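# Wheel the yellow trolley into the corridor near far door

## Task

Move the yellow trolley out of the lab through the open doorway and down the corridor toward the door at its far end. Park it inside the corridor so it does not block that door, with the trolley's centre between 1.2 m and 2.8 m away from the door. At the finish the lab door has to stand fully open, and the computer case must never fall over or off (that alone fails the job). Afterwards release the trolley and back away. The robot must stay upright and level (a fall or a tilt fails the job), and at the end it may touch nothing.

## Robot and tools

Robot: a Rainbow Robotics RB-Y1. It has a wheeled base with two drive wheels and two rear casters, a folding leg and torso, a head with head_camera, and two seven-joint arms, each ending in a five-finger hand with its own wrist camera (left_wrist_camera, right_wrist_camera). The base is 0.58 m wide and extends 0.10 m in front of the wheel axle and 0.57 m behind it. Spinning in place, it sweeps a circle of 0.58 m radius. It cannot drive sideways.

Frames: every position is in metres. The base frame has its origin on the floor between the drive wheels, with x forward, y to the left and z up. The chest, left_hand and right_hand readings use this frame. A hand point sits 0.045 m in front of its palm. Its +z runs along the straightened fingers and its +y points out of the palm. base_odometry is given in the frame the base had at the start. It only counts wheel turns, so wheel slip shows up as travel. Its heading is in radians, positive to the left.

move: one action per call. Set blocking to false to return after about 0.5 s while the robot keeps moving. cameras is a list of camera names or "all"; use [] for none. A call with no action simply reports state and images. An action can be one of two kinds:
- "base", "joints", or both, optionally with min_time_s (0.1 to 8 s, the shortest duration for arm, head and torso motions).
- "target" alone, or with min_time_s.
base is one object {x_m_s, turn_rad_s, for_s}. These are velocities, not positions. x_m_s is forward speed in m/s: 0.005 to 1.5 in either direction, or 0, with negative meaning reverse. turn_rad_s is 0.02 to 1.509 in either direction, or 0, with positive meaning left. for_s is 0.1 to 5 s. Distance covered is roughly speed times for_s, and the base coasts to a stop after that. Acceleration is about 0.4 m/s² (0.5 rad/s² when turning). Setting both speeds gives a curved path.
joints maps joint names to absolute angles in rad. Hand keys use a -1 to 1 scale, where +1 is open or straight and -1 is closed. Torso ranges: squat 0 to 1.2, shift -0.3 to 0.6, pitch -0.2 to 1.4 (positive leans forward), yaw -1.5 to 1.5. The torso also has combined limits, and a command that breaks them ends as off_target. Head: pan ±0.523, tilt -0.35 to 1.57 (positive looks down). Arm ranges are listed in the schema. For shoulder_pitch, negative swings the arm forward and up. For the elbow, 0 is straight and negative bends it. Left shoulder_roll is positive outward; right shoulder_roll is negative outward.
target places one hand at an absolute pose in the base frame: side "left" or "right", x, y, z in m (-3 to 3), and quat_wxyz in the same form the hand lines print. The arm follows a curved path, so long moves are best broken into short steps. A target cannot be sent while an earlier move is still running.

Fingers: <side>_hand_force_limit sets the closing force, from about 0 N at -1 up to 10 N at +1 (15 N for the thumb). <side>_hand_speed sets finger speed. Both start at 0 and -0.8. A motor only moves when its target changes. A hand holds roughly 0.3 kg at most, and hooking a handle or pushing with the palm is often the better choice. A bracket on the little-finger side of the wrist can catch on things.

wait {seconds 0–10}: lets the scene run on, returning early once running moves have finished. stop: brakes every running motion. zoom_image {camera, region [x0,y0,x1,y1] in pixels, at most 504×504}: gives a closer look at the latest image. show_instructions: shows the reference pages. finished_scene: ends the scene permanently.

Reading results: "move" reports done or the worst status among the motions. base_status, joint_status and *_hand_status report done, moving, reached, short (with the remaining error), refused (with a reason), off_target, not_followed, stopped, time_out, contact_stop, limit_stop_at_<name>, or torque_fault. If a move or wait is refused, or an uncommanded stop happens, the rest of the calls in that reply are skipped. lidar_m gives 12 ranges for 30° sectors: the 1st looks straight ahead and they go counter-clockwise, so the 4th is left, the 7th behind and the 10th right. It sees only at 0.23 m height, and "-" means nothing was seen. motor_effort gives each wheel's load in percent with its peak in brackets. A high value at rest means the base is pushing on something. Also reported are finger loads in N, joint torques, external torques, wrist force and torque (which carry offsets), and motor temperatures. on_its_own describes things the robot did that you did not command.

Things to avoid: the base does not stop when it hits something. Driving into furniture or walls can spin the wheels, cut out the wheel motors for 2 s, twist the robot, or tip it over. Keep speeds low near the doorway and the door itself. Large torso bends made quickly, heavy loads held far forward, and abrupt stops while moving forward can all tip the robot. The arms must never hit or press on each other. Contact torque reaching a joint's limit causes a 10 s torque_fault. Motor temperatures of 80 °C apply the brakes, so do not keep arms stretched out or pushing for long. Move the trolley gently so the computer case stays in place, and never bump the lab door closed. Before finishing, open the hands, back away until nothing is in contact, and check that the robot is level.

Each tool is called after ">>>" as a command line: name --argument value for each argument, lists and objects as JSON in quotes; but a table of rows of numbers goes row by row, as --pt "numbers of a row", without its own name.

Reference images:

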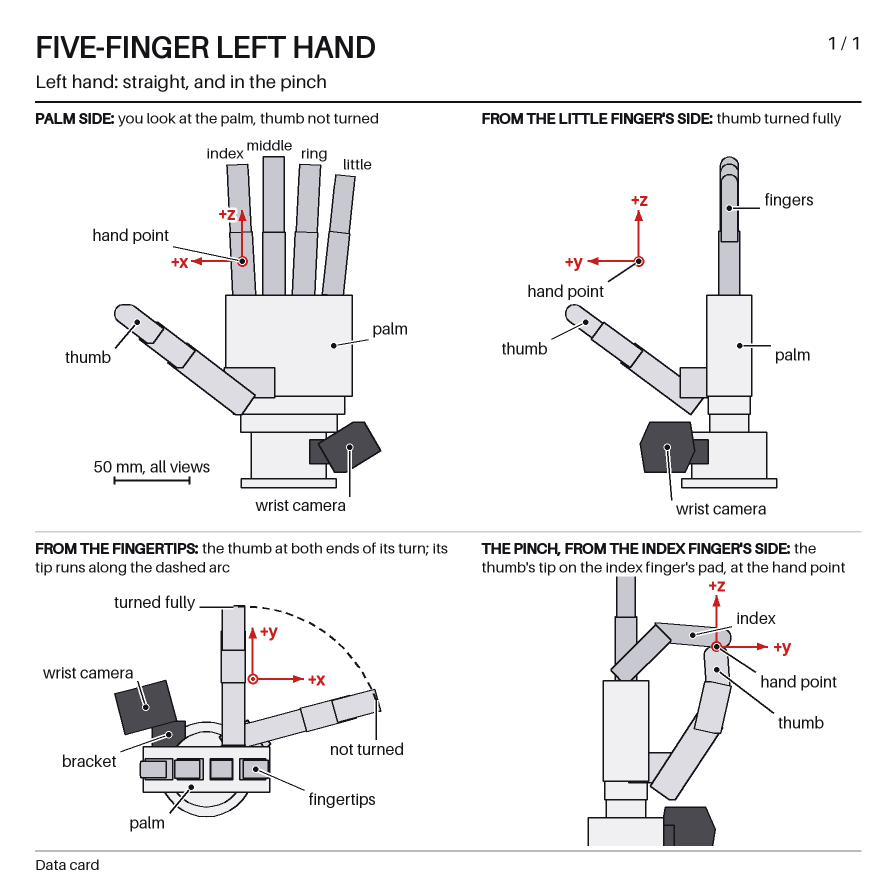

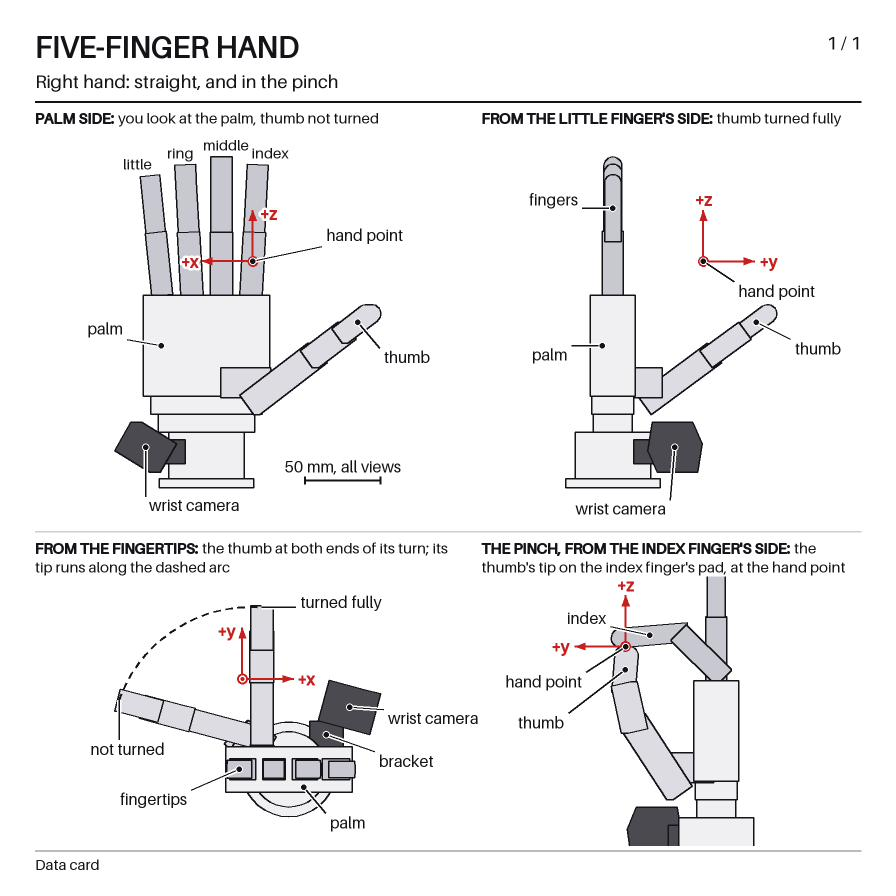

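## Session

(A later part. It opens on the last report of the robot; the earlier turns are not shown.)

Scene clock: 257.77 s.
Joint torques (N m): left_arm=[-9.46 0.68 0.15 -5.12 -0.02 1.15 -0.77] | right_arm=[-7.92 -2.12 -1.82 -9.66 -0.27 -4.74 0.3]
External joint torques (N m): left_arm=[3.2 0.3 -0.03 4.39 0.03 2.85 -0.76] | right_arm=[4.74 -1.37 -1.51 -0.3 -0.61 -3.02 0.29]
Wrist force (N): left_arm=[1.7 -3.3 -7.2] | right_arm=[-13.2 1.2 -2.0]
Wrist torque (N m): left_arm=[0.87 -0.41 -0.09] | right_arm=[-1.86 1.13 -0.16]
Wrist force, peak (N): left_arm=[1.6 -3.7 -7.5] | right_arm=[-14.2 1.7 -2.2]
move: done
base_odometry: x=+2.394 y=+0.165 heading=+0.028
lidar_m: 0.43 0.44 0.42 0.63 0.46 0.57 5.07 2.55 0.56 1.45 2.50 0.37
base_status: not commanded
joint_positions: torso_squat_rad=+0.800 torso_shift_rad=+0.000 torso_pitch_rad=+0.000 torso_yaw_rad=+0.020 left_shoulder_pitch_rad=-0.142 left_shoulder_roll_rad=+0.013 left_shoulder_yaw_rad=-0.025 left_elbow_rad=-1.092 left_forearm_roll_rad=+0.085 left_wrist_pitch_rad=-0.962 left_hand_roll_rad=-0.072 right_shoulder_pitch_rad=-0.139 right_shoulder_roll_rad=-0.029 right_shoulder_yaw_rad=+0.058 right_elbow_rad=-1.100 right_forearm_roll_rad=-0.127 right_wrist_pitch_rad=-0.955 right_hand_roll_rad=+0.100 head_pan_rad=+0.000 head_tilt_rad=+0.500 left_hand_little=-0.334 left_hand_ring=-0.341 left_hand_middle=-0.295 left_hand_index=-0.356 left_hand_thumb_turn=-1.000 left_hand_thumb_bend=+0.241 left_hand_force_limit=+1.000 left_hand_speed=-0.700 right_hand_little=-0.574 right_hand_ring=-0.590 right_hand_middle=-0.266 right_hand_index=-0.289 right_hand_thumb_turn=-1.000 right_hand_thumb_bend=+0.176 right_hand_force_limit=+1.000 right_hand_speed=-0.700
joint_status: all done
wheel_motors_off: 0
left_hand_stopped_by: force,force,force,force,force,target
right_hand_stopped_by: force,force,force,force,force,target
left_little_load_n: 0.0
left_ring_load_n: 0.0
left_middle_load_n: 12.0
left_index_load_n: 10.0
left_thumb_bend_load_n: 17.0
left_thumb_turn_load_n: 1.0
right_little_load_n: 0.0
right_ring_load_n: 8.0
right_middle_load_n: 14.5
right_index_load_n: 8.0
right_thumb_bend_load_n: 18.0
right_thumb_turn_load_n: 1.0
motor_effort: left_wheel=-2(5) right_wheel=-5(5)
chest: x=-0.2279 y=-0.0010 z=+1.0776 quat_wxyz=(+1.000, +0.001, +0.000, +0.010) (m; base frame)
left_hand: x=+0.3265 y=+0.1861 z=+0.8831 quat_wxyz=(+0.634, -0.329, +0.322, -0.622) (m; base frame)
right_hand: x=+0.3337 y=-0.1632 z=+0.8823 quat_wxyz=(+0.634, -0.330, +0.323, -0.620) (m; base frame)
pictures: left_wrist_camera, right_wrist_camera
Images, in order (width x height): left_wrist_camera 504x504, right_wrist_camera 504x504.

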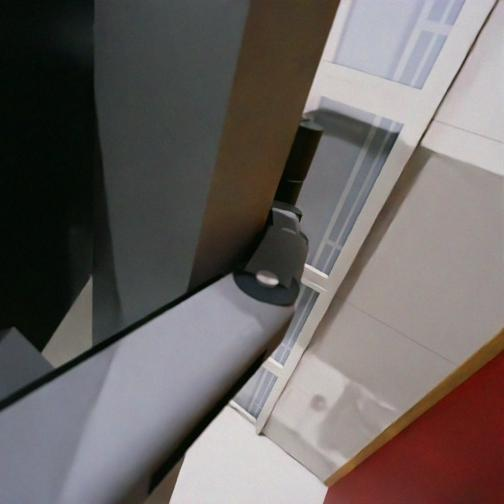

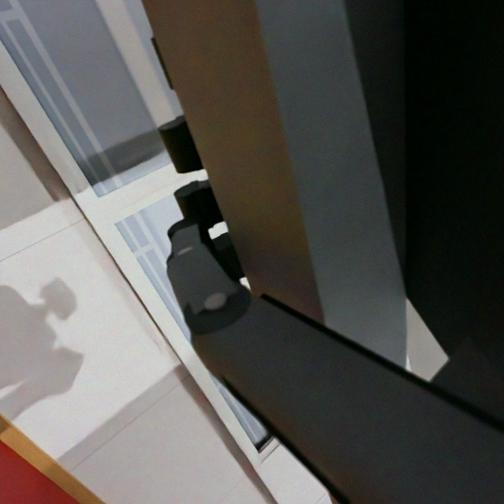

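>>> move --base '{"x_m_s": 0.25, "for_s": 2.35}' --joints '{"head_pan_rad": 0.0, "head_tilt_rad": 0.6}' --cameras '["head_camera"]'

Scene clock: 264.67 s.
Joint torques (N m): left_arm=[-8.75 -0.5 -2.43 5.14 -0.3 10.44 0.28] | right_arm=[-0.48 -4.5 -5.85 -12.68 -1.5 -11.32 1.22]
External joint torques (N m): left_arm=[3.92 -0.9 -2.62 14.66 -0.26 12.14 0.29] | right_arm=[12.23 -3.77 -5.54 -3.31 -1.84 -9.6 1.21]
Wrist force (N): left_arm=[-5.4 -45.2 -24.1] | right_arm=[-21.3 27.9 25.4]
Wrist torque (N m): left_arm=[-0.30 -0.98 1.88] | right_arm=[-2.07 -0.26 1.11]
Wrist force, peak (N): left_arm=[-6.4 -48.1 -26.6] | right_arm=[-21.1 32.1 33.3]
move: done
base_odometry: x=+2.986 y=+0.182 heading=+0.030
lidar_m: 0.42 0.43 0.42 2.30 1.04 0.86 1.63 1.00 1.31 3.82 1.73 0.37
base_status: done (sent for 2.37 of 2.37 s)
joint_positions: torso_squat_rad=+0.800 torso_shift_rad=+0.000 torso_pitch_rad=+0.000 torso_yaw_rad=+0.021 left_shoulder_pitch_rad=-0.142 left_shoulder_roll_rad=+0.013 left_shoulder_yaw_rad=-0.024 left_elbow_rad=-1.095 left_forearm_roll_rad=+0.085 left_wrist_pitch_rad=-0.964 left_hand_roll_rad=-0.073 right_shoulder_pitch_rad=-0.141 right_shoulder_roll_rad=-0.028 right_shoulder_yaw_rad=+0.059 right_elbow_rad=-1.099 right_forearm_roll_rad=-0.126 right_wrist_pitch_rad=-0.954 right_hand_roll_rad=+0.100 head_pan_rad=+0.000 head_tilt_rad=+0.600 left_hand_little=-0.334 left_hand_ring=-0.341 left_hand_middle=-0.295 left_hand_index=-0.356 left_hand_thumb_turn=-1.000 left_hand_thumb_bend=+0.241 left_hand_force_limit=+1.000 left_hand_speed=-0.700 right_hand_little=-0.573 right_hand_ring=-0.590 right_hand_middle=-0.266 right_hand_index=-0.289 right_hand_thumb_turn=-1.000 right_hand_thumb_bend=+0.176 right_hand_force_limit=+1.000 right_hand_speed=-0.700
joint_status: all done
wheel_motors_off: 0
left_hand_stopped_by: force,force,force,force,force,target
right_hand_stopped_by: force,force,force,force,force,target
left_little_load_n: 0.0
left_ring_load_n: 0.0
left_middle_load_n: 12.0
left_index_load_n: 10.0
left_thumb_bend_load_n: 17.0
left_thumb_turn_load_n: 1.0
right_little_load_n: 13.0
right_ring_load_n: 21.0
right_middle_load_n: 14.5
right_index_load_n: 8.0
right_thumb_bend_load_n: 18.0
right_thumb_turn_load_n: 1.5
motor_effort: left_wheel=+13(39) right_wheel=-20(32)
chest: x=-0.2282 y=-0.0010 z=+1.0776 quat_wxyz=(+1.000, +0.001, +0.000, +0.011) (m; base frame)
left_hand: x=+0.3260 y=+0.1869 z=+0.8853 quat_wxyz=(+0.635, -0.327, +0.320, -0.622) (m; base frame)
right_hand: x=+0.3342 y=-0.1615 z=+0.8827 quat_wxyz=(+0.635, -0.330, +0.323, -0.619) (m; base frame)
pictures: head_camera
Images, in order (width x height): head_camera 896x504.

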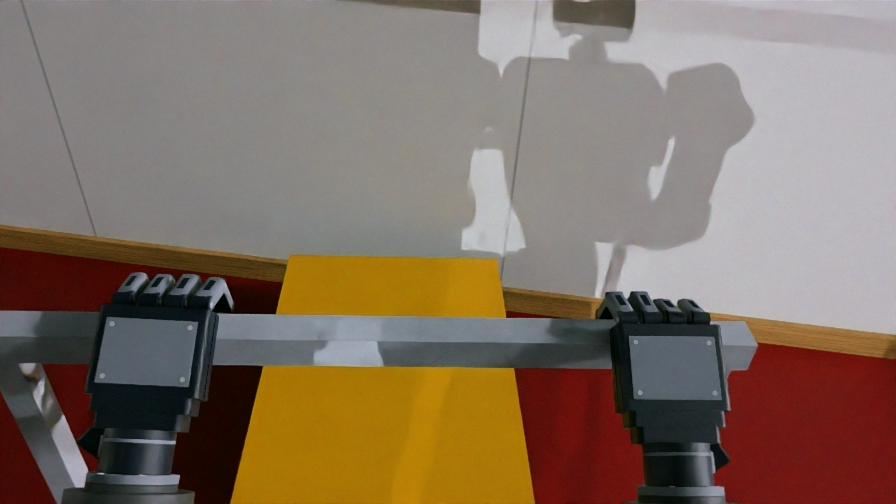

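>>> move --joints '{"left_hand_speed": -0.2, "right_hand_speed": -0.2, "left_hand_thumb_bend": 1, "right_hand_thumb_bend": 1, "left_hand_index": 1, "left_hand_middle": 1, "left_hand_ring": 1, "left_hand_little": 1, "right_hand_index": 1, "right_hand_middle": 1, "right_hand_ring": 1, "right_hand_little": 1, "torso_yaw_rad": 0.0}'

>>> move --joints '{"left_hand_speed": 0.3, "right_hand_speed": 0.3, "left_hand_thumb_turn": 1, "right_hand_thumb_turn": 1}'

>>> move --base '{"x_m_s": -0.25, "for_s": 1.15}' --cameras '["head_camera"]'

Scene clock: 266.67 s.
Joint torques (N m): left_arm=[-10.12 -1.21 -2.77 -7.27 -0.03 -0.71 0.23] | right_arm=[-10.29 -2.19 -2.49 -10 0.12 -2.21 0.35]
External joint torques (N m): left_arm=[2.55 -1.62 -2.97 2.23 0.01 1 0.24] | right_arm=[2.38 -1.44 -2.18 -0.64 -0.22 -0.49 0.34]
Wrist force (N): left_arm=[1.9 7.4 -3.9] | right_arm=[-8.7 -7.1 -11.6]
Wrist torque (N m): left_arm=[1.13 -0.41 -0.07] | right_arm=[-1.54 1.74 -0.46]
Wrist force, peak (N): left_arm=[-16.5 -61.2 -21.5] | right_arm=[-26.9 35.3 33.8]
move: done
base_odometry: x=+2.986 y=+0.182 heading=+0.029
lidar_m: 0.43 0.44 0.43 2.30 1.05 0.88 1.67 1.00 1.31 3.82 1.75 0.38
base_status: not commanded
joint_positions: torso_squat_rad=+0.800 torso_shift_rad=+0.000 torso_pitch_rad=+0.000 torso_yaw_rad=+0.000 left_shoulder_pitch_rad=-0.141 left_shoulder_roll_rad=+0.013 left_shoulder_yaw_rad=-0.024 left_elbow_rad=-1.092 left_forearm_roll_rad=+0.085 left_wrist_pitch_rad=-0.962 left_hand_roll_rad=-0.073 right_shoulder_pitch_rad=-0.139 right_shoulder_roll_rad=-0.029 right_shoulder_yaw_rad=+0.058 right_elbow_rad=-1.100 right_forearm_roll_rad=-0.127 right_wrist_pitch_rad=-0.956 right_hand_roll_rad=+0.100 head_pan_rad=+0.000 head_tilt_rad=+0.600 left_hand_little=+1.000 left_hand_ring=+1.000 left_hand_middle=+1.000 left_hand_index=+1.000 left_hand_thumb_turn=-1.000 left_hand_thumb_bend=+1.000 left_hand_force_limit=+1.000 left_hand_speed=-0.200 right_hand_little=+1.000 right_hand_ring=+1.000 right_hand_middle=+1.000 right_hand_index=+1.000 right_hand_thumb_turn=-1.000 right_hand_thumb_bend=+1.000 right_hand_force_limit=+1.000 right_hand_speed=-0.200
joint_status: all done
wheel_motors_off: 0
left_hand_stopped_by: target,target,target,target,target,target
right_hand_stopped_by: target,target,target,target,target,target
left_little_load_n: 0.0
left_ring_load_n: 0.0
left_middle_load_n: 0.0
left_index_load_n: 0.0
left_thumb_bend_load_n: 0.0
left_thumb_turn_load_n: 0.0
right_little_load_n: 0.0
right_ring_load_n: 0.0
right_middle_load_n: 0.0
right_index_load_n: 0.0
right_thumb_bend_load_n: 0.0
right_thumb_turn_load_n: 0.0
motor_effort: left_wheel=+9(18) right_wheel=-3(21)
chest: x=-0.2282 y=-0.0010 z=+1.0776 quat_wxyz=(+1.000, +0.001, +0.000, +0.000) (m; base frame)
left_hand: x=+0.3301 y=+0.1754 z=+0.8828 quat_wxyz=(+0.628, -0.326, +0.326, -0.627) (m; base frame)
right_hand: x=+0.3300 y=-0.1745 z=+0.8822 quat_wxyz=(+0.628, -0.327, +0.326, -0.627) (m; base frame)
pictures: none

Scene clock: 268.00 s.
Joint torques (N m): left_arm=[-10.67 -1.22 -2.37 -7.77 1.27 -0.77 1.66] | right_arm=[-15.72 -0.36 -1.77 -14.21 -0.09 -5.22 -1.06]
External joint torques (N m): left_arm=[1.99 -1.61 -2.57 1.73 1.3 0.93 1.66] | right_arm=[-3.1 0.39 -1.45 -4.85 -0.42 -3.5 -1.06]
Wrist force (N): left_arm=[-0.6 4.7 -5.6] | right_arm=[-8.0 5.3 -15.8]
Wrist torque (N m): left_arm=[0.94 0.43 1.97] | right_arm=[-1.18 1.35 -1.38]
Wrist force, peak (N): left_arm=[1.4 7.6 -4.1] | right_arm=[-6.9 7.8 -17.1]
move: off_target
base_odometry: x=+2.986 y=+0.182 heading=+0.029
lidar_m: 0.43 0.44 0.43 2.30 1.06 0.87 1.68 0.99 1.30 3.82 1.75 0.38
base_status: not commanded
joint_positions: torso_squat_rad=+0.800 torso_shift_rad=+0.000 torso_pitch_rad=+0.000 torso_yaw_rad=+0.000 left_shoulder_pitch_rad=-0.141 left_shoulder_roll_rad=+0.013 left_shoulder_yaw_rad=-0.024 left_elbow_rad=-1.092 left_forearm_roll_rad=+0.085 left_wrist_pitch_rad=-0.962 left_hand_roll_rad=-0.073 right_shoulder_pitch_rad=-0.137 right_shoulder_roll_rad=-0.029 right_shoulder_yaw_rad=+0.058 right_elbow_rad=-1.099 right_forearm_roll_rad=-0.127 right_wrist_pitch_rad=-0.955 right_hand_roll_rad=+0.100 head_pan_rad=+0.000 head_tilt_rad=+0.600 left_hand_little=+1.000 left_hand_ring=+1.000 left_hand_middle=+1.000 left_hand_index=+1.000 left_hand_thumb_turn=+0.802 left_hand_thumb_bend=+1.000 left_hand_force_limit=+1.000 left_hand_speed=+0.300 right_hand_little=+1.000 right_hand_ring=+1.000 right_hand_middle=+1.000 right_hand_index=+1.000 right_hand_thumb_turn=+0.803 right_hand_thumb_bend=+1.000 right_hand_force_limit=+1.000 right_hand_speed=+0.300
joint_status: left_hand_thumb_turn off_target (ended at +0.802, target +1.000); right_hand_thumb_turn off_target (ended at +0.803, target +1.000); the others done
wheel_motors_off: 0
left_hand_stopped_by: target,target,target,target,target,stalled
right_hand_stopped_by: target,target,target,target,target,stalled
left_little_load_n: 0.0
left_ring_load_n: 0.0
left_middle_load_n: 0.0
left_index_load_n: 0.0
left_thumb_bend_load_n: 1.5
left_thumb_turn_load_n: -21.0
right_little_load_n: 0.0
right_ring_load_n: 0.0
right_middle_load_n: -0.5
right_index_load_n: 0.0
right_thumb_bend_load_n: 2.0
right_thumb_turn_load_n: -24.5
motor_effort: left_wheel=+4(9) right_wheel=-3(3)
chest: x=-0.2280 y=-0.0010 z=+1.0776 quat_wxyz=(+1.000, +0.001, +0.000, +0.000) (m; base frame)
left_hand: x=+0.3301 y=+0.1754 z=+0.8824 quat_wxyz=(+0.628, -0.326, +0.326, -0.627) (m; base frame)
right_hand: x=+0.3298 y=-0.1751 z=+0.8805 quat_wxyz=(+0.627, -0.328, +0.327, -0.627) (m; base frame)
pictures: none

Scene clock: 270.40 s.
Joint torques (N m): left_arm=[-12.09 -0.83 -2.5 -9.38 0.13 -1.56 0.22] | right_arm=[-11.76 -0.65 -1.52 -9.84 0.19 -2.22 -0.32]
External joint torques (N m): left_arm=[0.56 -1.22 -2.7 0.12 0.17 0.14 0.22] | right_arm=[0.89 0.1 -1.2 -0.48 -0.14 -0.5 -0.32]
Wrist force (N): left_arm=[1.9 8.8 -4.3] | right_arm=[-8.6 -7.1 -11.1]
Wrist torque (N m): left_arm=[1.20 -0.44 -0.14] | right_arm=[-1.56 1.70 -0.45]
Wrist force, peak (N): left_arm=[2.3 15.5 -6.2] | right_arm=[-7.9 5.7 -15.6]
move: done
base_odometry: x=+2.694 y=+0.173 heading=+0.028
lidar_m: 0.73 0.65 2.61 1.48 0.66 0.63 - 0.75 0.84 3.32 2.12 0.64
base_status: done (sent for 1.17 of 1.17 s)
joint_positions: torso_squat_rad=+0.800 torso_shift_rad=+0.000 torso_pitch_rad=+0.000 torso_yaw_rad=+0.000 left_shoulder_pitch_rad=-0.141 left_shoulder_roll_rad=+0.013 left_shoulder_yaw_rad=-0.024 left_elbow_rad=-1.091 left_forearm_roll_rad=+0.085 left_wrist_pitch_rad=-0.961 left_hand_roll_rad=-0.073 right_shoulder_pitch_rad=-0.138 right_shoulder_roll_rad=-0.029 right_shoulder_yaw_rad=+0.058 right_elbow_rad=-1.100 right_forearm_roll_rad=-0.127 right_wrist_pitch_rad=-0.956 right_hand_roll_rad=+0.100 head_pan_rad=+0.000 head_tilt_rad=+0.600 left_hand_little=+1.000 left_hand_ring=+1.000 left_hand_middle=+1.000 left_hand_index=+1.000 left_hand_thumb_turn=+0.803 left_hand_thumb_bend=+1.000 left_hand_force_limit=+1.000 left_hand_speed=+0.300 right_hand_little=+1.000 right_hand_ring=+1.000 right_hand_middle=+1.000 right_hand_index=+1.000 right_hand_thumb_turn=+0.804 right_hand_thumb_bend=+1.000 right_hand_force_limit=+1.000 right_hand_speed=+0.300
joint_status: not commanded
wheel_motors_off: 0
left_hand_stopped_by: target,target,target,target,target,stalled
right_hand_stopped_by: target,target,target,target,target,stalled
left_little_load_n: 0.0
left_ring_load_n: -0.5
left_middle_load_n: 0.0
left_index_load_n: 0.0
left_thumb_bend_load_n: 0.0
left_thumb_turn_load_n: 0.0
right_little_load_n: 0.0
right_ring_load_n: 0.0
right_middle_load_n: 0.0
right_index_load_n: -0.5
right_thumb_bend_load_n: 0.0
right_thumb_turn_load_n: 0.0
motor_effort: left_wheel=-18(26) right_wheel=+15(25)
chest: x=-0.2280 y=-0.0010 z=+1.0776 quat_wxyz=(+1.000, +0.001, +0.000, +0.000) (m; base frame)
left_hand: x=+0.3300 y=+0.1754 z=+0.8821 quat_wxyz=(+0.628, -0.326, +0.326, -0.627) (m; base frame)
right_hand: x=+0.3300 y=-0.1749 z=+0.8820 quat_wxyz=(+0.627, -0.327, +0.326, -0.627) (m; base frame)
pictures: head_camera
Images, in order (width x height): head_camera 896x504.

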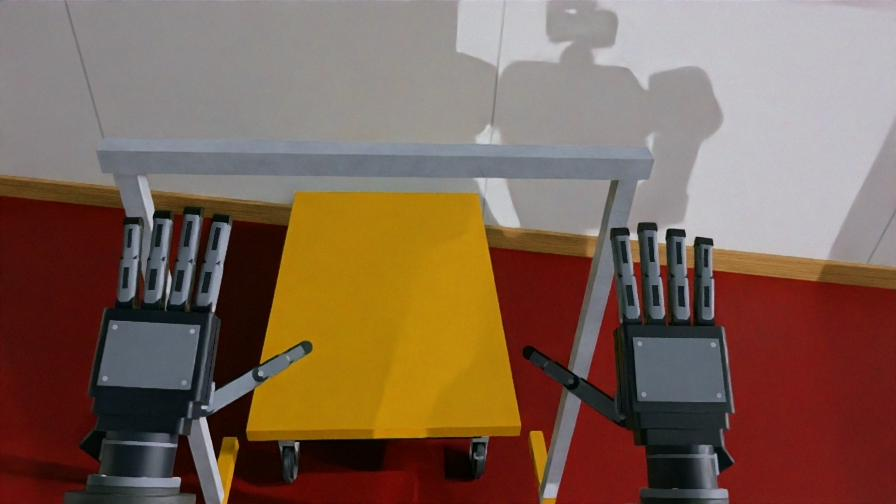

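>>> move --base '{"turn_rad_s": 0.6, "for_s": 1.2}' --joints '{"head_pan_rad": 0.52, "head_tilt_rad": 0.25, "left_hand_thumb_turn": 0.99, "right_hand_thumb_turn": 0.99}' --cameras '["head_camera"]'

Scene clock: 274.60 s.
Joint torques (N m): left_arm=[-11.63 -0.51 -1.78 -9.3 0.04 -1.78 0.18] | right_arm=[-11.5 -0.43 -1.61 -9.71 0.31 -2.15 -0.22]
External joint torques (N m): left_arm=[1.02 -0.9 -1.98 0.21 0.08 -0.08 0.18] | right_arm=[1.15 0.32 -1.29 -0.35 -0.02 -0.43 -0.21]
Wrist force (N): left_arm=[1.8 8.8 -4.2] | right_arm=[-7.8 -7.1 -10.7]
Wrist torque (N m): left_arm=[1.19 -0.41 -0.15] | right_arm=[-1.57 1.52 -0.38]
Wrist force, peak (N): left_arm=[2.2 8.9 -4.4] | right_arm=[-9.0 -7.5 -11.8]
move: done
base_odometry: x=+2.694 y=+0.173 heading=+0.747
lidar_m: 0.65 3.55 0.97 0.63 0.72 3.30 0.76 1.14 3.10 1.86 0.64 0.73
base_status: done (sent for 1.2 of 1.2 s)
joint_positions: torso_squat_rad=+0.800 torso_shift_rad=+0.000 torso_pitch_rad=+0.000 torso_yaw_rad=+0.000 left_shoulder_pitch_rad=-0.141 left_shoulder_roll_rad=+0.013 left_shoulder_yaw_rad=-0.024 left_elbow_rad=-1.091 left_forearm_roll_rad=+0.085 left_wrist_pitch_rad=-0.961 left_hand_roll_rad=-0.073 right_shoulder_pitch_rad=-0.138 right_shoulder_roll_rad=-0.029 right_shoulder_yaw_rad=+0.058 right_elbow_rad=-1.100 right_forearm_roll_rad=-0.127 right_wrist_pitch_rad=-0.956 right_hand_roll_rad=+0.100 head_pan_rad=+0.520 head_tilt_rad=+0.250 left_hand_little=+1.000 left_hand_ring=+1.000 left_hand_middle=+1.000 left_hand_index=+1.000 left_hand_thumb_turn=+0.990 left_hand_thumb_bend=+1.000 left_hand_force_limit=+1.000 left_hand_speed=+0.300 right_hand_little=+1.000 right_hand_ring=+1.000 right_hand_middle=+1.000 right_hand_index=+1.000 right_hand_thumb_turn=+0.990 right_hand_thumb_bend=+1.000 right_hand_force_limit=+1.000 right_hand_speed=+0.300
joint_status: all done
wheel_motors_off: 0
left_hand_stopped_by: target,target,target,target,target,target
right_hand_stopped_by: target,target,target,target,target,target
left_little_load_n: 0.0
left_ring_load_n: 0.0
left_middle_load_n: 0.0
left_index_load_n: 0.0
left_thumb_bend_load_n: 0.0
left_thumb_turn_load_n: 0.0
right_little_load_n: 0.0
right_ring_load_n: 0.0
right_middle_load_n: 0.0
right_index_load_n: 0.0
right_thumb_bend_load_n: 0.0
right_thumb_turn_load_n: 0.0
motor_effort: left_wheel=+1(46) right_wheel=+13(40)
chest: x=-0.2280 y=-0.0010 z=+1.0776 quat_wxyz=(+1.000, +0.001, +0.000, +0.000) (m; base frame)
left_hand: x=+0.3300 y=+0.1753 z=+0.8821 quat_wxyz=(+0.628, -0.326, +0.326, -0.627) (m; base frame)
right_hand: x=+0.3300 y=-0.1749 z=+0.8820 quat_wxyz=(+0.627, -0.327, +0.326, -0.627) (m; base frame)
pictures: head_camera
Images, in order (width x height): head_camera 896x504.

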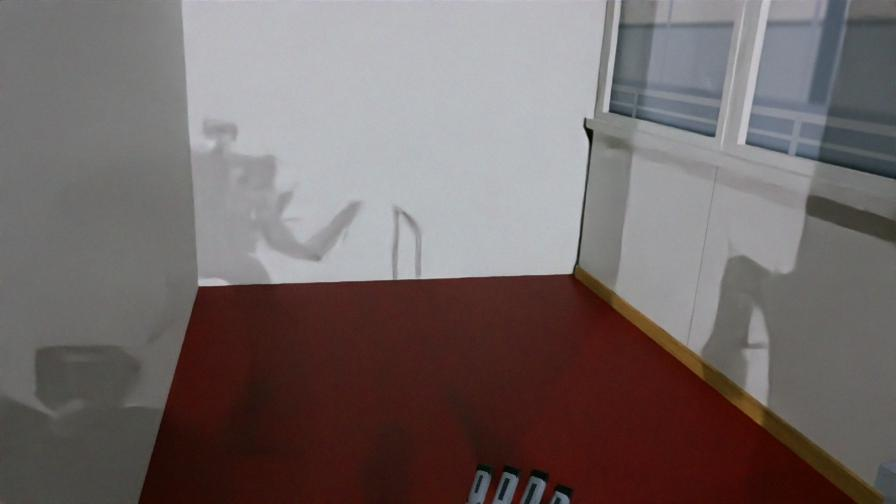

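>>> move --base '{"turn_rad_s": -1.0, "for_s": 1.9}' --joints '{"head_pan_rad": -0.4, "head_tilt_rad": 0.25}' --cameras '["head_camera"]'

Scene clock: 279.10 s.
Joint torques (N m): left_arm=[-11.98 -0.55 -2.12 -9.22 0.14 -1.65 0.24] | right_arm=[-11.78 -0.61 -1.52 -9.54 0.37 -2.14 -0.16]
External joint torques (N m): left_arm=[0.68 -0.93 -2.31 0.28 0.17 0.05 0.24] | right_arm=[0.87 0.14 -1.2 -0.19 0.04 -0.42 -0.16]
Wrist force (N): left_arm=[2.0 8.8 -4.3] | right_arm=[-8.0 -7.0 -10.9]
Wrist torque (N m): left_arm=[1.19 -0.45 -0.13] | right_arm=[-1.57 1.54 -0.41]
Wrist force, peak (N): left_arm=[1.9 9.0 -4.2] | right_arm=[-8.8 -7.2 -11.7]
move: done
base_odometry: x=+2.694 y=+0.173 heading=-1.057
lidar_m: 2.21 0.64 0.73 0.65 2.47 1.68 0.70 0.65 1.40 0.74 0.76 2.55
base_status: done (sent for 1.9 of 1.9 s)
joint_positions: torso_squat_rad=+0.800 torso_shift_rad=+0.000 torso_pitch_rad=+0.000 torso_yaw_rad=+0.000 left_shoulder_pitch_rad=-0.141 left_shoulder_roll_rad=+0.013 left_shoulder_yaw_rad=-0.024 left_elbow_rad=-1.091 left_forearm_roll_rad=+0.085 left_wrist_pitch_rad=-0.961 left_hand_roll_rad=-0.073 right_shoulder_pitch_rad=-0.138 right_shoulder_roll_rad=-0.029 right_shoulder_yaw_rad=+0.058 right_elbow_rad=-1.100 right_forearm_roll_rad=-0.127 right_wrist_pitch_rad=-0.956 right_hand_roll_rad=+0.100 head_pan_rad=-0.400 head_tilt_rad=+0.250 left_hand_little=+1.000 left_hand_ring=+1.000 left_hand_middle=+1.000 left_hand_index=+1.000 left_hand_thumb_turn=+0.990 left_hand_thumb_bend=+1.000 left_hand_force_limit=+1.000 left_hand_speed=+0.300 right_hand_little=+1.000 right_hand_ring=+1.000 right_hand_middle=+1.000 right_hand_index=+1.000 right_hand_thumb_turn=+0.990 right_hand_thumb_bend=+1.000 right_hand_force_limit=+1.000 right_hand_speed=+0.300
joint_status: all done
wheel_motors_off: 0
left_hand_stopped_by: target,target,target,target,target,target
right_hand_stopped_by: target,target,target,target,target,target
left_little_load_n: 0.0
left_ring_load_n: -0.5
left_middle_load_n: 0.0
left_index_load_n: -0.5
left_thumb_bend_load_n: 0.0
left_thumb_turn_load_n: 0.0
right_little_load_n: 0.0
right_ring_load_n: 0.0
right_middle_load_n: -0.5
right_index_load_n: 0.0
right_thumb_bend_load_n: 0.0
right_thumb_turn_load_n: 0.0
motor_effort: left_wheel=+14(48) right_wheel=+3(38)
chest: x=-0.2280 y=-0.0010 z=+1.0776 quat_wxyz=(+1.000, +0.001, +0.000, +0.000) (m; base frame)
left_hand: x=+0.3300 y=+0.1753 z=+0.8821 quat_wxyz=(+0.628, -0.326, +0.326, -0.627) (m; base frame)
right_hand: x=+0.3299 y=-0.1749 z=+0.8820 quat_wxyz=(+0.627, -0.327, +0.326, -0.627) (m; base frame)
pictures: head_camera
Images, in order (width x height): head_camera 896x504.

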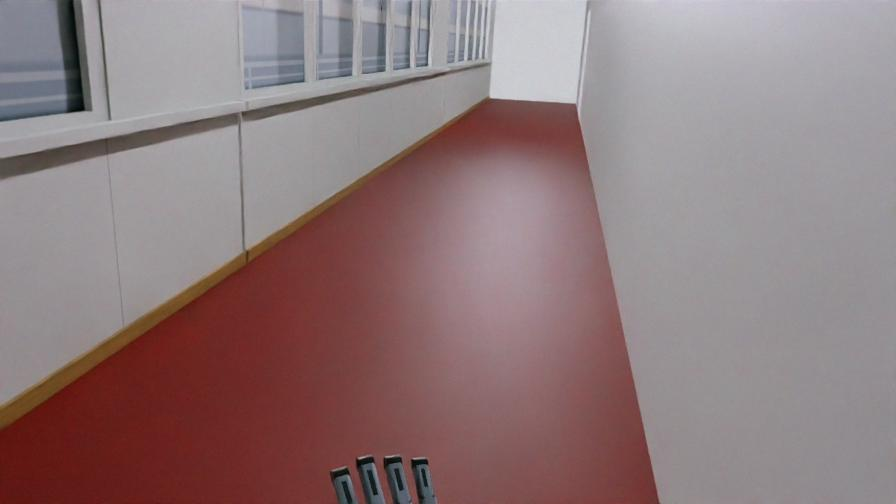

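>>> move --base '{"turn_rad_s": -0.4, "for_s": 1.28}' --joints '{"head_pan_rad": 0, "head_tilt_rad": 0.1}' --cameras '["head_camera"]'

>>> zoom_image --camera "head_camera" --region '[300, 50, 640, 300]'

Scene clock: 286.03 s.
Joint torques (N m): left_arm=[-11.91 -0.43 -2.1 -9.28 0.09 -1.69 0.16] | right_arm=[-12.04 -0.72 -1.38 -9.72 0.3 -2.01 -0.16]
External joint torques (N m): left_arm=[0.75 -0.81 -2.29 0.22 0.12 0.01 0.15] | right_arm=[0.61 0.04 -1.05 -0.37 -0.03 -0.29 -0.16]
Wrist force (N): left_arm=[2.0 8.7 -4.3] | right_arm=[-8.6 -7.3 -11.3]
Wrist torque (N m): left_arm=[1.18 -0.46 -0.13] | right_arm=[-1.60 1.68 -0.46]
Wrist force, peak (N): left_arm=[1.8 8.9 -4.5] | right_arm=[-9.0 -7.7 -11.5]
move: done
base_odometry: x=+2.694 y=+0.173 heading=-1.563
lidar_m: 2.74 2.19 0.64 1.64 0.66 2.53 1.64 0.70 0.64 1.47 0.74 0.77
base_status: done (sent for 1.27 of 1.27 s)
joint_positions: torso_squat_rad=+0.800 torso_shift_rad=+0.000 torso_pitch_rad=+0.000 torso_yaw_rad=+0.000 left_shoulder_pitch_rad=-0.141 left_shoulder_roll_rad=+0.013 left_shoulder_yaw_rad=-0.024 left_elbow_rad=-1.091 left_forearm_roll_rad=+0.085 left_wrist_pitch_rad=-0.961 left_hand_roll_rad=-0.073 right_shoulder_pitch_rad=-0.138 right_shoulder_roll_rad=-0.029 right_shoulder_yaw_rad=+0.058 right_elbow_rad=-1.100 right_forearm_roll_rad=-0.127 right_wrist_pitch_rad=-0.956 right_hand_roll_rad=+0.100 head_pan_rad=+0.000 head_tilt_rad=+0.100 left_hand_little=+1.000 left_hand_ring=+1.000 left_hand_middle=+1.000 left_hand_index=+1.000 left_hand_thumb_turn=+0.990 left_hand_thumb_bend=+1.000 left_hand_force_limit=+1.000 left_hand_speed=+0.300 right_hand_little=+1.000 right_hand_ring=+1.000 right_hand_middle=+1.000 right_hand_index=+1.000 right_hand_thumb_turn=+0.990 right_hand_thumb_bend=+1.000 right_hand_force_limit=+1.000 right_hand_speed=+0.300
joint_status: all done
wheel_motors_off: 0
left_hand_stopped_by: target,target,target,target,target,target
right_hand_stopped_by: target,target,target,target,target,target
left_little_load_n: 0.0
left_ring_load_n: -0.5
left_middle_load_n: 0.0
left_index_load_n: 0.0
left_thumb_bend_load_n: 0.0
left_thumb_turn_load_n: 0.0
right_little_load_n: 0.0
right_ring_load_n: 0.0
right_middle_load_n: 0.0
right_index_load_n: 0.0
right_thumb_bend_load_n: 0.0
right_thumb_turn_load_n: -0.5
motor_effort: left_wheel=+13(37) right_wheel=+2(20)
chest: x=-0.2280 y=-0.0010 z=+1.0776 quat_wxyz=(+1.000, +0.001, +0.000, +0.000) (m; base frame)
left_hand: x=+0.3300 y=+0.1753 z=+0.8821 quat_wxyz=(+0.628, -0.326, +0.326, -0.627) (m; base frame)
right_hand: x=+0.3299 y=-0.1749 z=+0.8820 quat_wxyz=(+0.627, -0.327, +0.326, -0.627) (m; base frame)
pictures: head_camera
Images, in order (width x height): head_camera 896x504.

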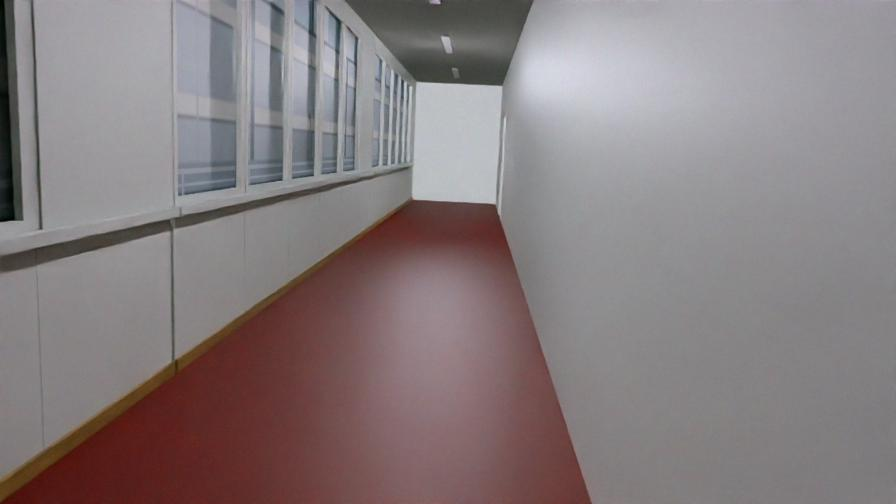

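Scaled by 1.482 from the camera's 896x504 image, which has a finer 1280x720 frame.

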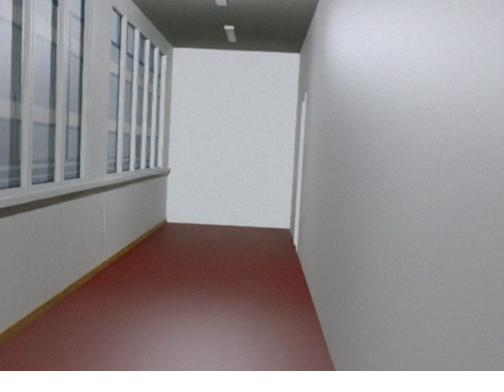

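>>> move --base '{"turn_rad_s": -0.3, "for_s": 0.69}' --cameras '[]'

>>> move --base '{"x_m_s": -0.3, "for_s": 4.0}' --joints '{"head_pan_rad": 0.3, "head_tilt_rad": 0.35}' --cameras '[]'

>>> move --base '{"turn_rad_s": 0.3, "for_s": 0.67}' --cameras '["head_camera"]'

Scene clock: 293.30 s.
Joint torques (N m): left_arm=[-12.18 -0.62 -2.28 -9.45 0.02 -1.7 0.31] | right_arm=[-11.82 -0.76 -1.64 -9.78 0.21 -2.1 -0.25]
External joint torques (N m): left_arm=[0.48 -1 -2.48 0.05 0.05 0 0.31] | right_arm=[0.83 -0.01 -1.31 -0.42 -0.12 -0.38 -0.24]
Wrist force (N): left_arm=[1.9 8.6 -4.2] | right_arm=[-8.6 -7.5 -10.7]
Wrist torque (N m): left_arm=[1.15 -0.43 -0.13] | right_arm=[-1.66 1.68 -0.50]
Wrist force, peak (N): left_arm=[2.0 8.9 -4.4] | right_arm=[-8.8 -7.5 -11.7]
move: done
base_odometry: x=+2.694 y=+0.173 heading=-1.773
lidar_m: 1.33 2.75 1.79 0.64 0.65 0.66 3.57 0.88 0.65 0.84 3.18 0.73
base_status: done (sent for 0.7 of 0.7 s)
joint_positions: torso_squat_rad=+0.800 torso_shift_rad=+0.000 torso_pitch_rad=+0.000 torso_yaw_rad=+0.000 left_shoulder_pitch_rad=-0.141 left_shoulder_roll_rad=+0.013 left_shoulder_yaw_rad=-0.024 left_elbow_rad=-1.091 left_forearm_roll_rad=+0.085 left_wrist_pitch_rad=-0.961 left_hand_roll_rad=-0.073 right_shoulder_pitch_rad=-0.138 right_shoulder_roll_rad=-0.029 right_shoulder_yaw_rad=+0.058 right_elbow_rad=-1.100 right_forearm_roll_rad=-0.127 right_wrist_pitch_rad=-0.956 right_hand_roll_rad=+0.100 head_pan_rad=+0.000 head_tilt_rad=+0.100 left_hand_little=+1.000 left_hand_ring=+1.000 left_hand_middle=+1.000 left_hand_index=+1.000 left_hand_thumb_turn=+0.990 left_hand_thumb_bend=+1.000 left_hand_force_limit=+1.000 left_hand_speed=+0.300 right_hand_little=+1.000 right_hand_ring=+1.000 right_hand_middle=+1.000 right_hand_index=+1.000 right_hand_thumb_turn=+0.990 right_hand_thumb_bend=+1.000 right_hand_force_limit=+1.000 right_hand_speed=+0.300
joint_status: not commanded
wheel_motors_off: 0
left_hand_stopped_by: target,target,target,target,target,target
right_hand_stopped_by: target,target,target,target,target,target
left_little_load_n: 0.0
left_ring_load_n: 0.0
left_middle_load_n: 0.0
left_index_load_n: 0.0
left_thumb_bend_load_n: 0.0
left_thumb_turn_load_n: 0.0
right_little_load_n: 0.0
right_ring_load_n: 0.0
right_middle_load_n: 0.0
right_index_load_n: 0.0
right_thumb_bend_load_n: 0.0
right_thumb_turn_load_n: -0.5
motor_effort: left_wheel=+11(37) right_wheel=+1(19)
chest: x=-0.2280 y=-0.0010 z=+1.0776 quat_wxyz=(+1.000, +0.001, +0.000, +0.000) (m; base frame)
left_hand: x=+0.3300 y=+0.1753 z=+0.8821 quat_wxyz=(+0.628, -0.326, +0.326, -0.627) (m; base frame)
right_hand: x=+0.3299 y=-0.1749 z=+0.8820 quat_wxyz=(+0.627, -0.327, +0.326, -0.627) (m; base frame)
pictures: none
No camera images: "cameras" was empty.

Scene clock: 298.57 s.
Joint torques (N m): left_arm=[-11.96 -0.39 -2.04 -9.18 -0.02 -1.56 0.31] | right_arm=[-11.78 -0.54 -1.68 -9.59 0.28 -2.03 -0.26]
External joint torques (N m): left_arm=[0.69 -0.77 -2.24 0.32 0.01 0.14 0.31] | right_arm=[0.87 0.21 -1.36 -0.23 -0.05 -0.31 -0.26]
Wrist force (N): left_arm=[1.9 8.8 -4.3] | right_arm=[-8.5 -7.1 -11.6]
Wrist torque (N m): left_arm=[1.20 -0.44 -0.14] | right_arm=[-1.54 1.66 -0.45]
Wrist force, peak (N): left_arm=[1.9 9.0 -4.3] | right_arm=[-8.7 -7.6 -11.7]
move: done
base_odometry: x=+2.935 y=+1.349 heading=-1.774
lidar_m: 1.87 0.85 0.99 1.47 1.48 1.84 2.38 1.18 0.76 0.68 0.69 0.86
base_status: done (sent for 4 of 4 s)
joint_positions: torso_squat_rad=+0.800 torso_shift_rad=+0.000 torso_pitch_rad=+0.000 torso_yaw_rad=+0.000 left_shoulder_pitch_rad=-0.141 left_shoulder_roll_rad=+0.013 left_shoulder_yaw_rad=-0.024 left_elbow_rad=-1.091 left_forearm_roll_rad=+0.085 left_wrist_pitch_rad=-0.961 left_hand_roll_rad=-0.073 right_shoulder_pitch_rad=-0.138 right_shoulder_roll_rad=-0.029 right_shoulder_yaw_rad=+0.058 right_elbow_rad=-1.100 right_forearm_roll_rad=-0.127 right_wrist_pitch_rad=-0.956 right_hand_roll_rad=+0.100 head_pan_rad=+0.300 head_tilt_rad=+0.350 left_hand_little=+1.000 left_hand_ring=+1.000 left_hand_middle=+1.000 left_hand_index=+1.000 left_hand_thumb_turn=+0.990 left_hand_thumb_bend=+1.000 left_hand_force_limit=+1.000 left_hand_speed=+0.300 right_hand_little=+1.000 right_hand_ring=+1.000 right_hand_middle=+1.000 right_hand_index=+1.000 right_hand_thumb_turn=+0.990 right_hand_thumb_bend=+1.000 right_hand_force_limit=+1.000 right_hand_speed=+0.300
joint_status: all done
wheel_motors_off: 0
left_hand_stopped_by: target,target,target,target,target,target
right_hand_stopped_by: target,target,target,target,target,target
left_little_load_n: 0.0
left_ring_load_n: 0.0
left_middle_load_n: 0.0
left_index_load_n: 0.0
left_thumb_bend_load_n: 0.0
left_thumb_turn_load_n: 0.0
right_little_load_n: 0.0
right_ring_load_n: 0.0
right_middle_load_n: 0.0
right_index_load_n: 0.0
right_thumb_bend_load_n: 0.0
right_thumb_turn_load_n: 0.0
motor_effort: left_wheel=-4(34) right_wheel=+8(34)
chest: x=-0.2281 y=-0.0010 z=+1.0776 quat_wxyz=(+1.000, +0.001, +0.000, +0.000) (m; base frame)
left_hand: x=+0.3300 y=+0.1753 z=+0.8821 quat_wxyz=(+0.628, -0.326, +0.326, -0.627) (m; base frame)
right_hand: x=+0.3299 y=-0.1749 z=+0.8820 quat_wxyz=(+0.627, -0.327, +0.326, -0.627) (m; base frame)
pictures: none
No camera images: "cameras" was empty.

Scene clock: 300.20 s.
Joint torques (N m): left_arm=[-12.01 -0.41 -2.27 -9.24 0.08 -1.67 0.12] | right_arm=[-11.72 -0.77 -1.36 -9.51 0.27 -2.2 -0.21]
External joint torques (N m): left_arm=[0.65 -0.8 -2.47 0.26 0.12 0.03 0.12] | right_arm=[0.93 -0.02 -1.04 -0.16 -0.06 -0.48 -0.21]
Wrist force (N): left_arm=[1.8 8.9 -4.2] | right_arm=[-8.6 -7.8 -10.8]
Wrist torque (N m): left_arm=[1.22 -0.43 -0.15] | right_arm=[-1.65 1.67 -0.47]
Wrist force, peak (N): left_arm=[1.9 8.9 -4.4] | right_arm=[-8.9 -7.6 -11.6]
move: done
base_odometry: x=+2.935 y=+1.349 heading=-1.574
lidar_m: 3.46 0.84 1.13 1.47 1.55 2.22 2.24 0.94 0.72 0.70 0.72 1.01
base_status: done (sent for 0.67 of 0.67 s)
joint_positions: torso_squat_rad=+0.800 torso_shift_rad=+0.000 torso_pitch_rad=+0.000 torso_yaw_rad=+0.000 left_shoulder_pitch_rad=-0.141 left_shoulder_roll_rad=+0.013 left_shoulder_yaw_rad=-0.024 left_elbow_rad=-1.091 left_forearm_roll_rad=+0.085 left_wrist_pitch_rad=-0.961 left_hand_roll_rad=-0.073 right_shoulder_pitch_rad=-0.138 right_shoulder_roll_rad=-0.029 right_shoulder_yaw_rad=+0.058 right_elbow_rad=-1.100 right_forearm_roll_rad=-0.127 right_wrist_pitch_rad=-0.956 right_hand_roll_rad=+0.100 head_pan_rad=+0.300 head_tilt_rad=+0.350 left_hand_little=+1.000 left_hand_ring=+1.000 left_hand_middle=+1.000 left_hand_index=+1.000 left_hand_thumb_turn=+0.990 left_hand_thumb_bend=+1.000 left_hand_force_limit=+1.000 left_hand_speed=+0.300 right_hand_little=+1.000 right_hand_ring=+1.000 right_hand_middle=+1.000 right_hand_index=+1.000 right_hand_thumb_turn=+0.990 right_hand_thumb_bend=+1.000 right_hand_force_limit=+1.000 right_hand_speed=+0.300
joint_status: not commanded
wheel_motors_off: 0
left_hand_stopped_by: target,target,target,target,target,target
right_hand_stopped_by: target,target,target,target,target,target
left_little_load_n: 0.0
left_ring_load_n: 0.0
left_middle_load_n: 0.0
left_index_load_n: 0.0
left_thumb_bend_load_n: 0.0
left_thumb_turn_load_n: 0.0
right_little_load_n: 0.0
right_ring_load_n: 0.0
right_middle_load_n: 0.0
right_index_load_n: 0.0
right_thumb_bend_load_n: 0.0
right_thumb_turn_load_n: 0.0
motor_effort: left_wheel=+2(34) right_wheel=+13(38)
chest: x=-0.2281 y=-0.0010 z=+1.0776 quat_wxyz=(+1.000, +0.001, +0.000, +0.000) (m; base frame)
left_hand: x=+0.3300 y=+0.1753 z=+0.8821 quat_wxyz=(+0.628, -0.326, +0.326, -0.627) (m; base frame)
right_hand: x=+0.3299 y=-0.1749 z=+0.8820 quat_wxyz=(+0.627, -0.327, +0.326, -0.627) (m; base frame)
pictures: head_camera
Images, in order (width x height): head_camera 896x504.

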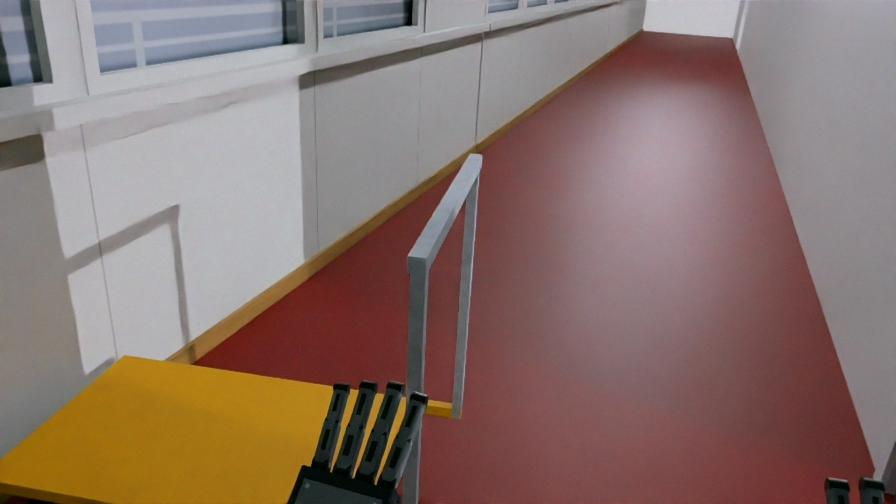

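>>> move --target '{"side": "left", "x": 0.36, "y": 0.28, "z": 0.84, "quat_wxyz": [0, 0.7071, 0, 0.7071]}' --min_time_s 2

>>> move --joints '{"left_hand_thumb_turn": -1, "head_pan_rad": 0.2, "head_tilt_rad": 0.55}' --cameras '["head_camera", "left_wrist_camera"]'

Scene clock: 305.00 s.
Joint torques (N m): left_arm=[-13.66 9.41 3 -8.34 -0.01 -1.64 -0.14] | right_arm=[-11.72 -0.85 -1.56 -9.68 0.21 -2.07 -0.2]
External joint torques (N m): left_arm=[0.22 0.4 -2.35 0.16 0.02 0.47 -0.17] | right_arm=[0.93 -0.11 -1.25 -0.32 -0.12 -0.35 -0.2]
Wrist force (N): left_arm=[-3.7 4.2 -1.1] | right_arm=[-8.5 -7.3 -11.3]
Wrist torque (N m): left_arm=[0.73 0.08 -0.28] | right_arm=[-1.57 1.68 -0.46]
Wrist force, peak (N): left_arm=[1.9 8.9 -4.4] | right_arm=[-8.3 -7.6 -12.4]
move: done
base_odometry: x=+2.935 y=+1.349 heading=-1.574
lidar_m: 3.47 0.85 1.12 1.47 1.55 2.23 2.25 0.94 0.72 0.69 0.73 1.01
base_status: not commanded
joint_positions: torso_squat_rad=+0.800 torso_shift_rad=+0.000 torso_pitch_rad=+0.000 torso_yaw_rad=+0.000 left_shoulder_pitch_rad=-0.175 left_shoulder_roll_rad=+0.478 left_shoulder_yaw_rad=-0.241 left_elbow_rad=-1.129 left_forearm_roll_rad=+0.703 left_wrist_pitch_rad=-0.338 left_hand_roll_rad=+1.417 right_shoulder_pitch_rad=-0.138 right_shoulder_roll_rad=-0.029 right_shoulder_yaw_rad=+0.058 right_elbow_rad=-1.100 right_forearm_roll_rad=-0.127 right_wrist_pitch_rad=-0.956 right_hand_roll_rad=+0.100 head_pan_rad=+0.300 head_tilt_rad=+0.350 left_hand_little=+1.000 left_hand_ring=+1.000 left_hand_middle=+1.000 left_hand_index=+1.000 left_hand_thumb_turn=+0.990 left_hand_thumb_bend=+1.000 left_hand_force_limit=+1.000 left_hand_speed=+0.300 right_hand_little=+1.000 right_hand_ring=+1.000 right_hand_middle=+1.000 right_hand_index=+1.000 right_hand_thumb_turn=+0.990 right_hand_thumb_bend=+1.000 right_hand_force_limit=+1.000 right_hand_speed=+0.300
joint_status: all done
wheel_motors_off: 0
left_hand_stopped_by: target,target,target,target,target,target
right_hand_stopped_by: target,target,target,target,target,target
left_little_load_n: 0.0
left_ring_load_n: 0.0
left_middle_load_n: 0.0
left_index_load_n: 0.0
left_thumb_bend_load_n: 0.0
left_thumb_turn_load_n: 0.0
right_little_load_n: 0.0
right_ring_load_n: 0.0
right_middle_load_n: 0.0
right_index_load_n: 0.0
right_thumb_bend_load_n: 0.0
right_thumb_turn_load_n: -0.5
motor_effort: left_wheel=+1(3) right_wheel=+13(14)
chest: x=-0.2281 y=-0.0010 z=+1.0776 quat_wxyz=(+1.000, +0.001, +0.000, +0.000) (m; base frame)
left_hand: x=+0.3599 y=+0.2803 z=+0.8401 quat_wxyz=(+0.001, -0.707, +0.000, -0.707) (m; base frame)
left_hand_status: reached (checked arc, planned for 2.0 s): 0 mm and 0.1 deg off.
right_hand: x=+0.3299 y=-0.1749 z=+0.8820 quat_wxyz=(+0.627, -0.327, +0.326, -0.627) (m; base frame)
pictures: none

Scene clock: 306.27 s.
Joint torques (N m): left_arm=[-13.6 10.02 3.2 -8.38 -0.14 -1.73 -0.19] | right_arm=[-11.59 -0.6 -1.85 -9.52 0.19 -2.09 -0.14]
External joint torques (N m): left_arm=[0.28 1.02 -2.15 0.12 -0.11 0.37 -0.23] | right_arm=[1.06 0.14 -1.53 -0.16 -0.14 -0.37 -0.13]
Wrist force (N): left_arm=[-3.9 4.2 -1.2] | right_arm=[-8.4 -7.3 -11.1]
Wrist torque (N m): left_arm=[0.75 0.10 -0.28] | right_arm=[-1.60 1.66 -0.43]
Wrist force, peak (N): left_arm=[-3.9 4.3 -1.1] | right_arm=[-8.7 -7.9 -12.0]
move: done
base_odometry: x=+2.935 y=+1.349 heading=-1.574
lidar_m: 3.47 0.84 1.13 1.46 1.55 2.22 2.25 0.94 0.71 0.69 0.72 1.01
base_status: not commanded
joint_positions: torso_squat_rad=+0.800 torso_shift_rad=+0.000 torso_pitch_rad=+0.000 torso_yaw_rad=+0.000 left_shoulder_pitch_rad=-0.175 left_shoulder_roll_rad=+0.478 left_shoulder_yaw_rad=-0.241 left_elbow_rad=-1.129 left_forearm_roll_rad=+0.703 left_wrist_pitch_rad=-0.338 left_hand_roll_rad=+1.417 right_shoulder_pitch_rad=-0.138 right_shoulder_roll_rad=-0.029 right_shoulder_yaw_rad=+0.058 right_elbow_rad=-1.100 right_forearm_roll_rad=-0.127 right_wrist_pitch_rad=-0.956 right_hand_roll_rad=+0.100 head_pan_rad=+0.200 head_tilt_rad=+0.550 left_hand_little=+1.000 left_hand_ring=+1.000 left_hand_middle=+1.000 left_hand_index=+1.000 left_hand_thumb_turn=-1.000 left_hand_thumb_bend=+1.000 left_hand_force_limit=+1.000 left_hand_speed=+0.300 right_hand_little=+1.000 right_hand_ring=+1.000 right_hand_middle=+1.000 right_hand_index=+1.000 right_hand_thumb_turn=+0.990 right_hand_thumb_bend=+1.000 right_hand_force_limit=+1.000 right_hand_speed=+0.300
joint_status: all done
wheel_motors_off: 0
left_hand_stopped_by: target,target,target,target,target,target
right_hand_stopped_by: target,target,target,target,target,target
left_little_load_n: 0.0
left_ring_load_n: 0.0
left_middle_load_n: 0.0
left_index_load_n: 0.0
left_thumb_bend_load_n: 0.0
left_thumb_turn_load_n: -0.5
right_little_load_n: 0.0
right_ring_load_n: 0.0
right_middle_load_n: 0.0
right_index_load_n: 0.0
right_thumb_bend_load_n: 0.0
right_thumb_turn_load_n: 0.0
motor_effort: left_wheel=+2(3) right_wheel=+13(13)
chest: x=-0.2281 y=-0.0010 z=+1.0776 quat_wxyz=(+1.000, +0.001, +0.000, +0.000) (m; base frame)
left_hand: x=+0.3599 y=+0.2803 z=+0.8401 quat_wxyz=(+0.001, -0.707, +0.000, -0.707) (m; base frame)
right_hand: x=+0.3299 y=-0.1749 z=+0.8820 quat_wxyz=(+0.627, -0.327, +0.326, -0.627) (m; base frame)
pictures: head_camera, left_wrist_camera
Images, in order (width x height): head_camera 896x504, left_wrist_camera 504x504.

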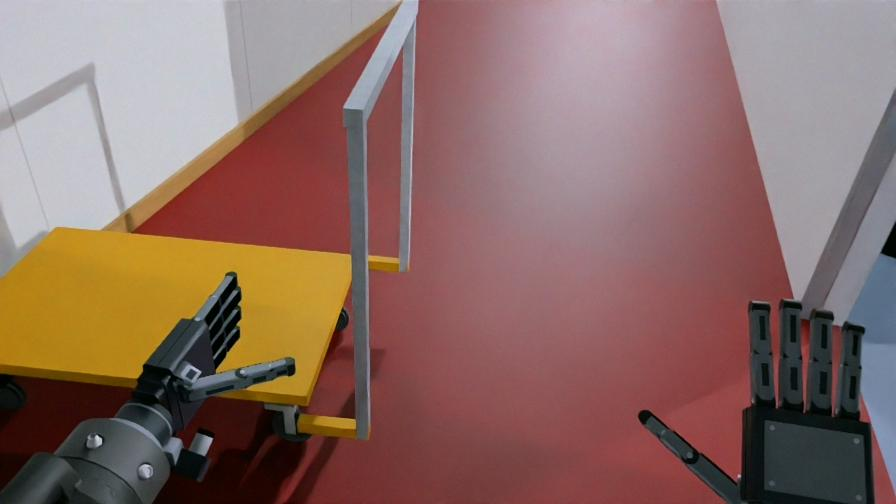

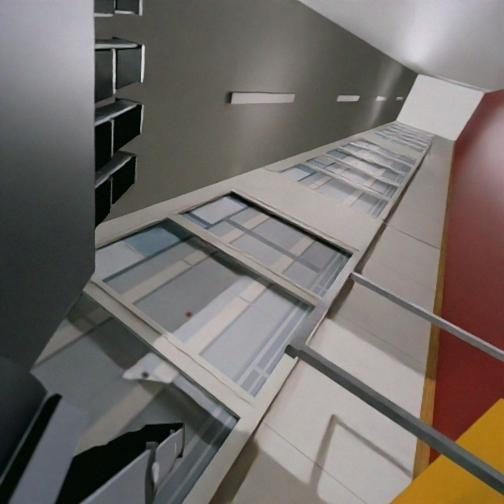

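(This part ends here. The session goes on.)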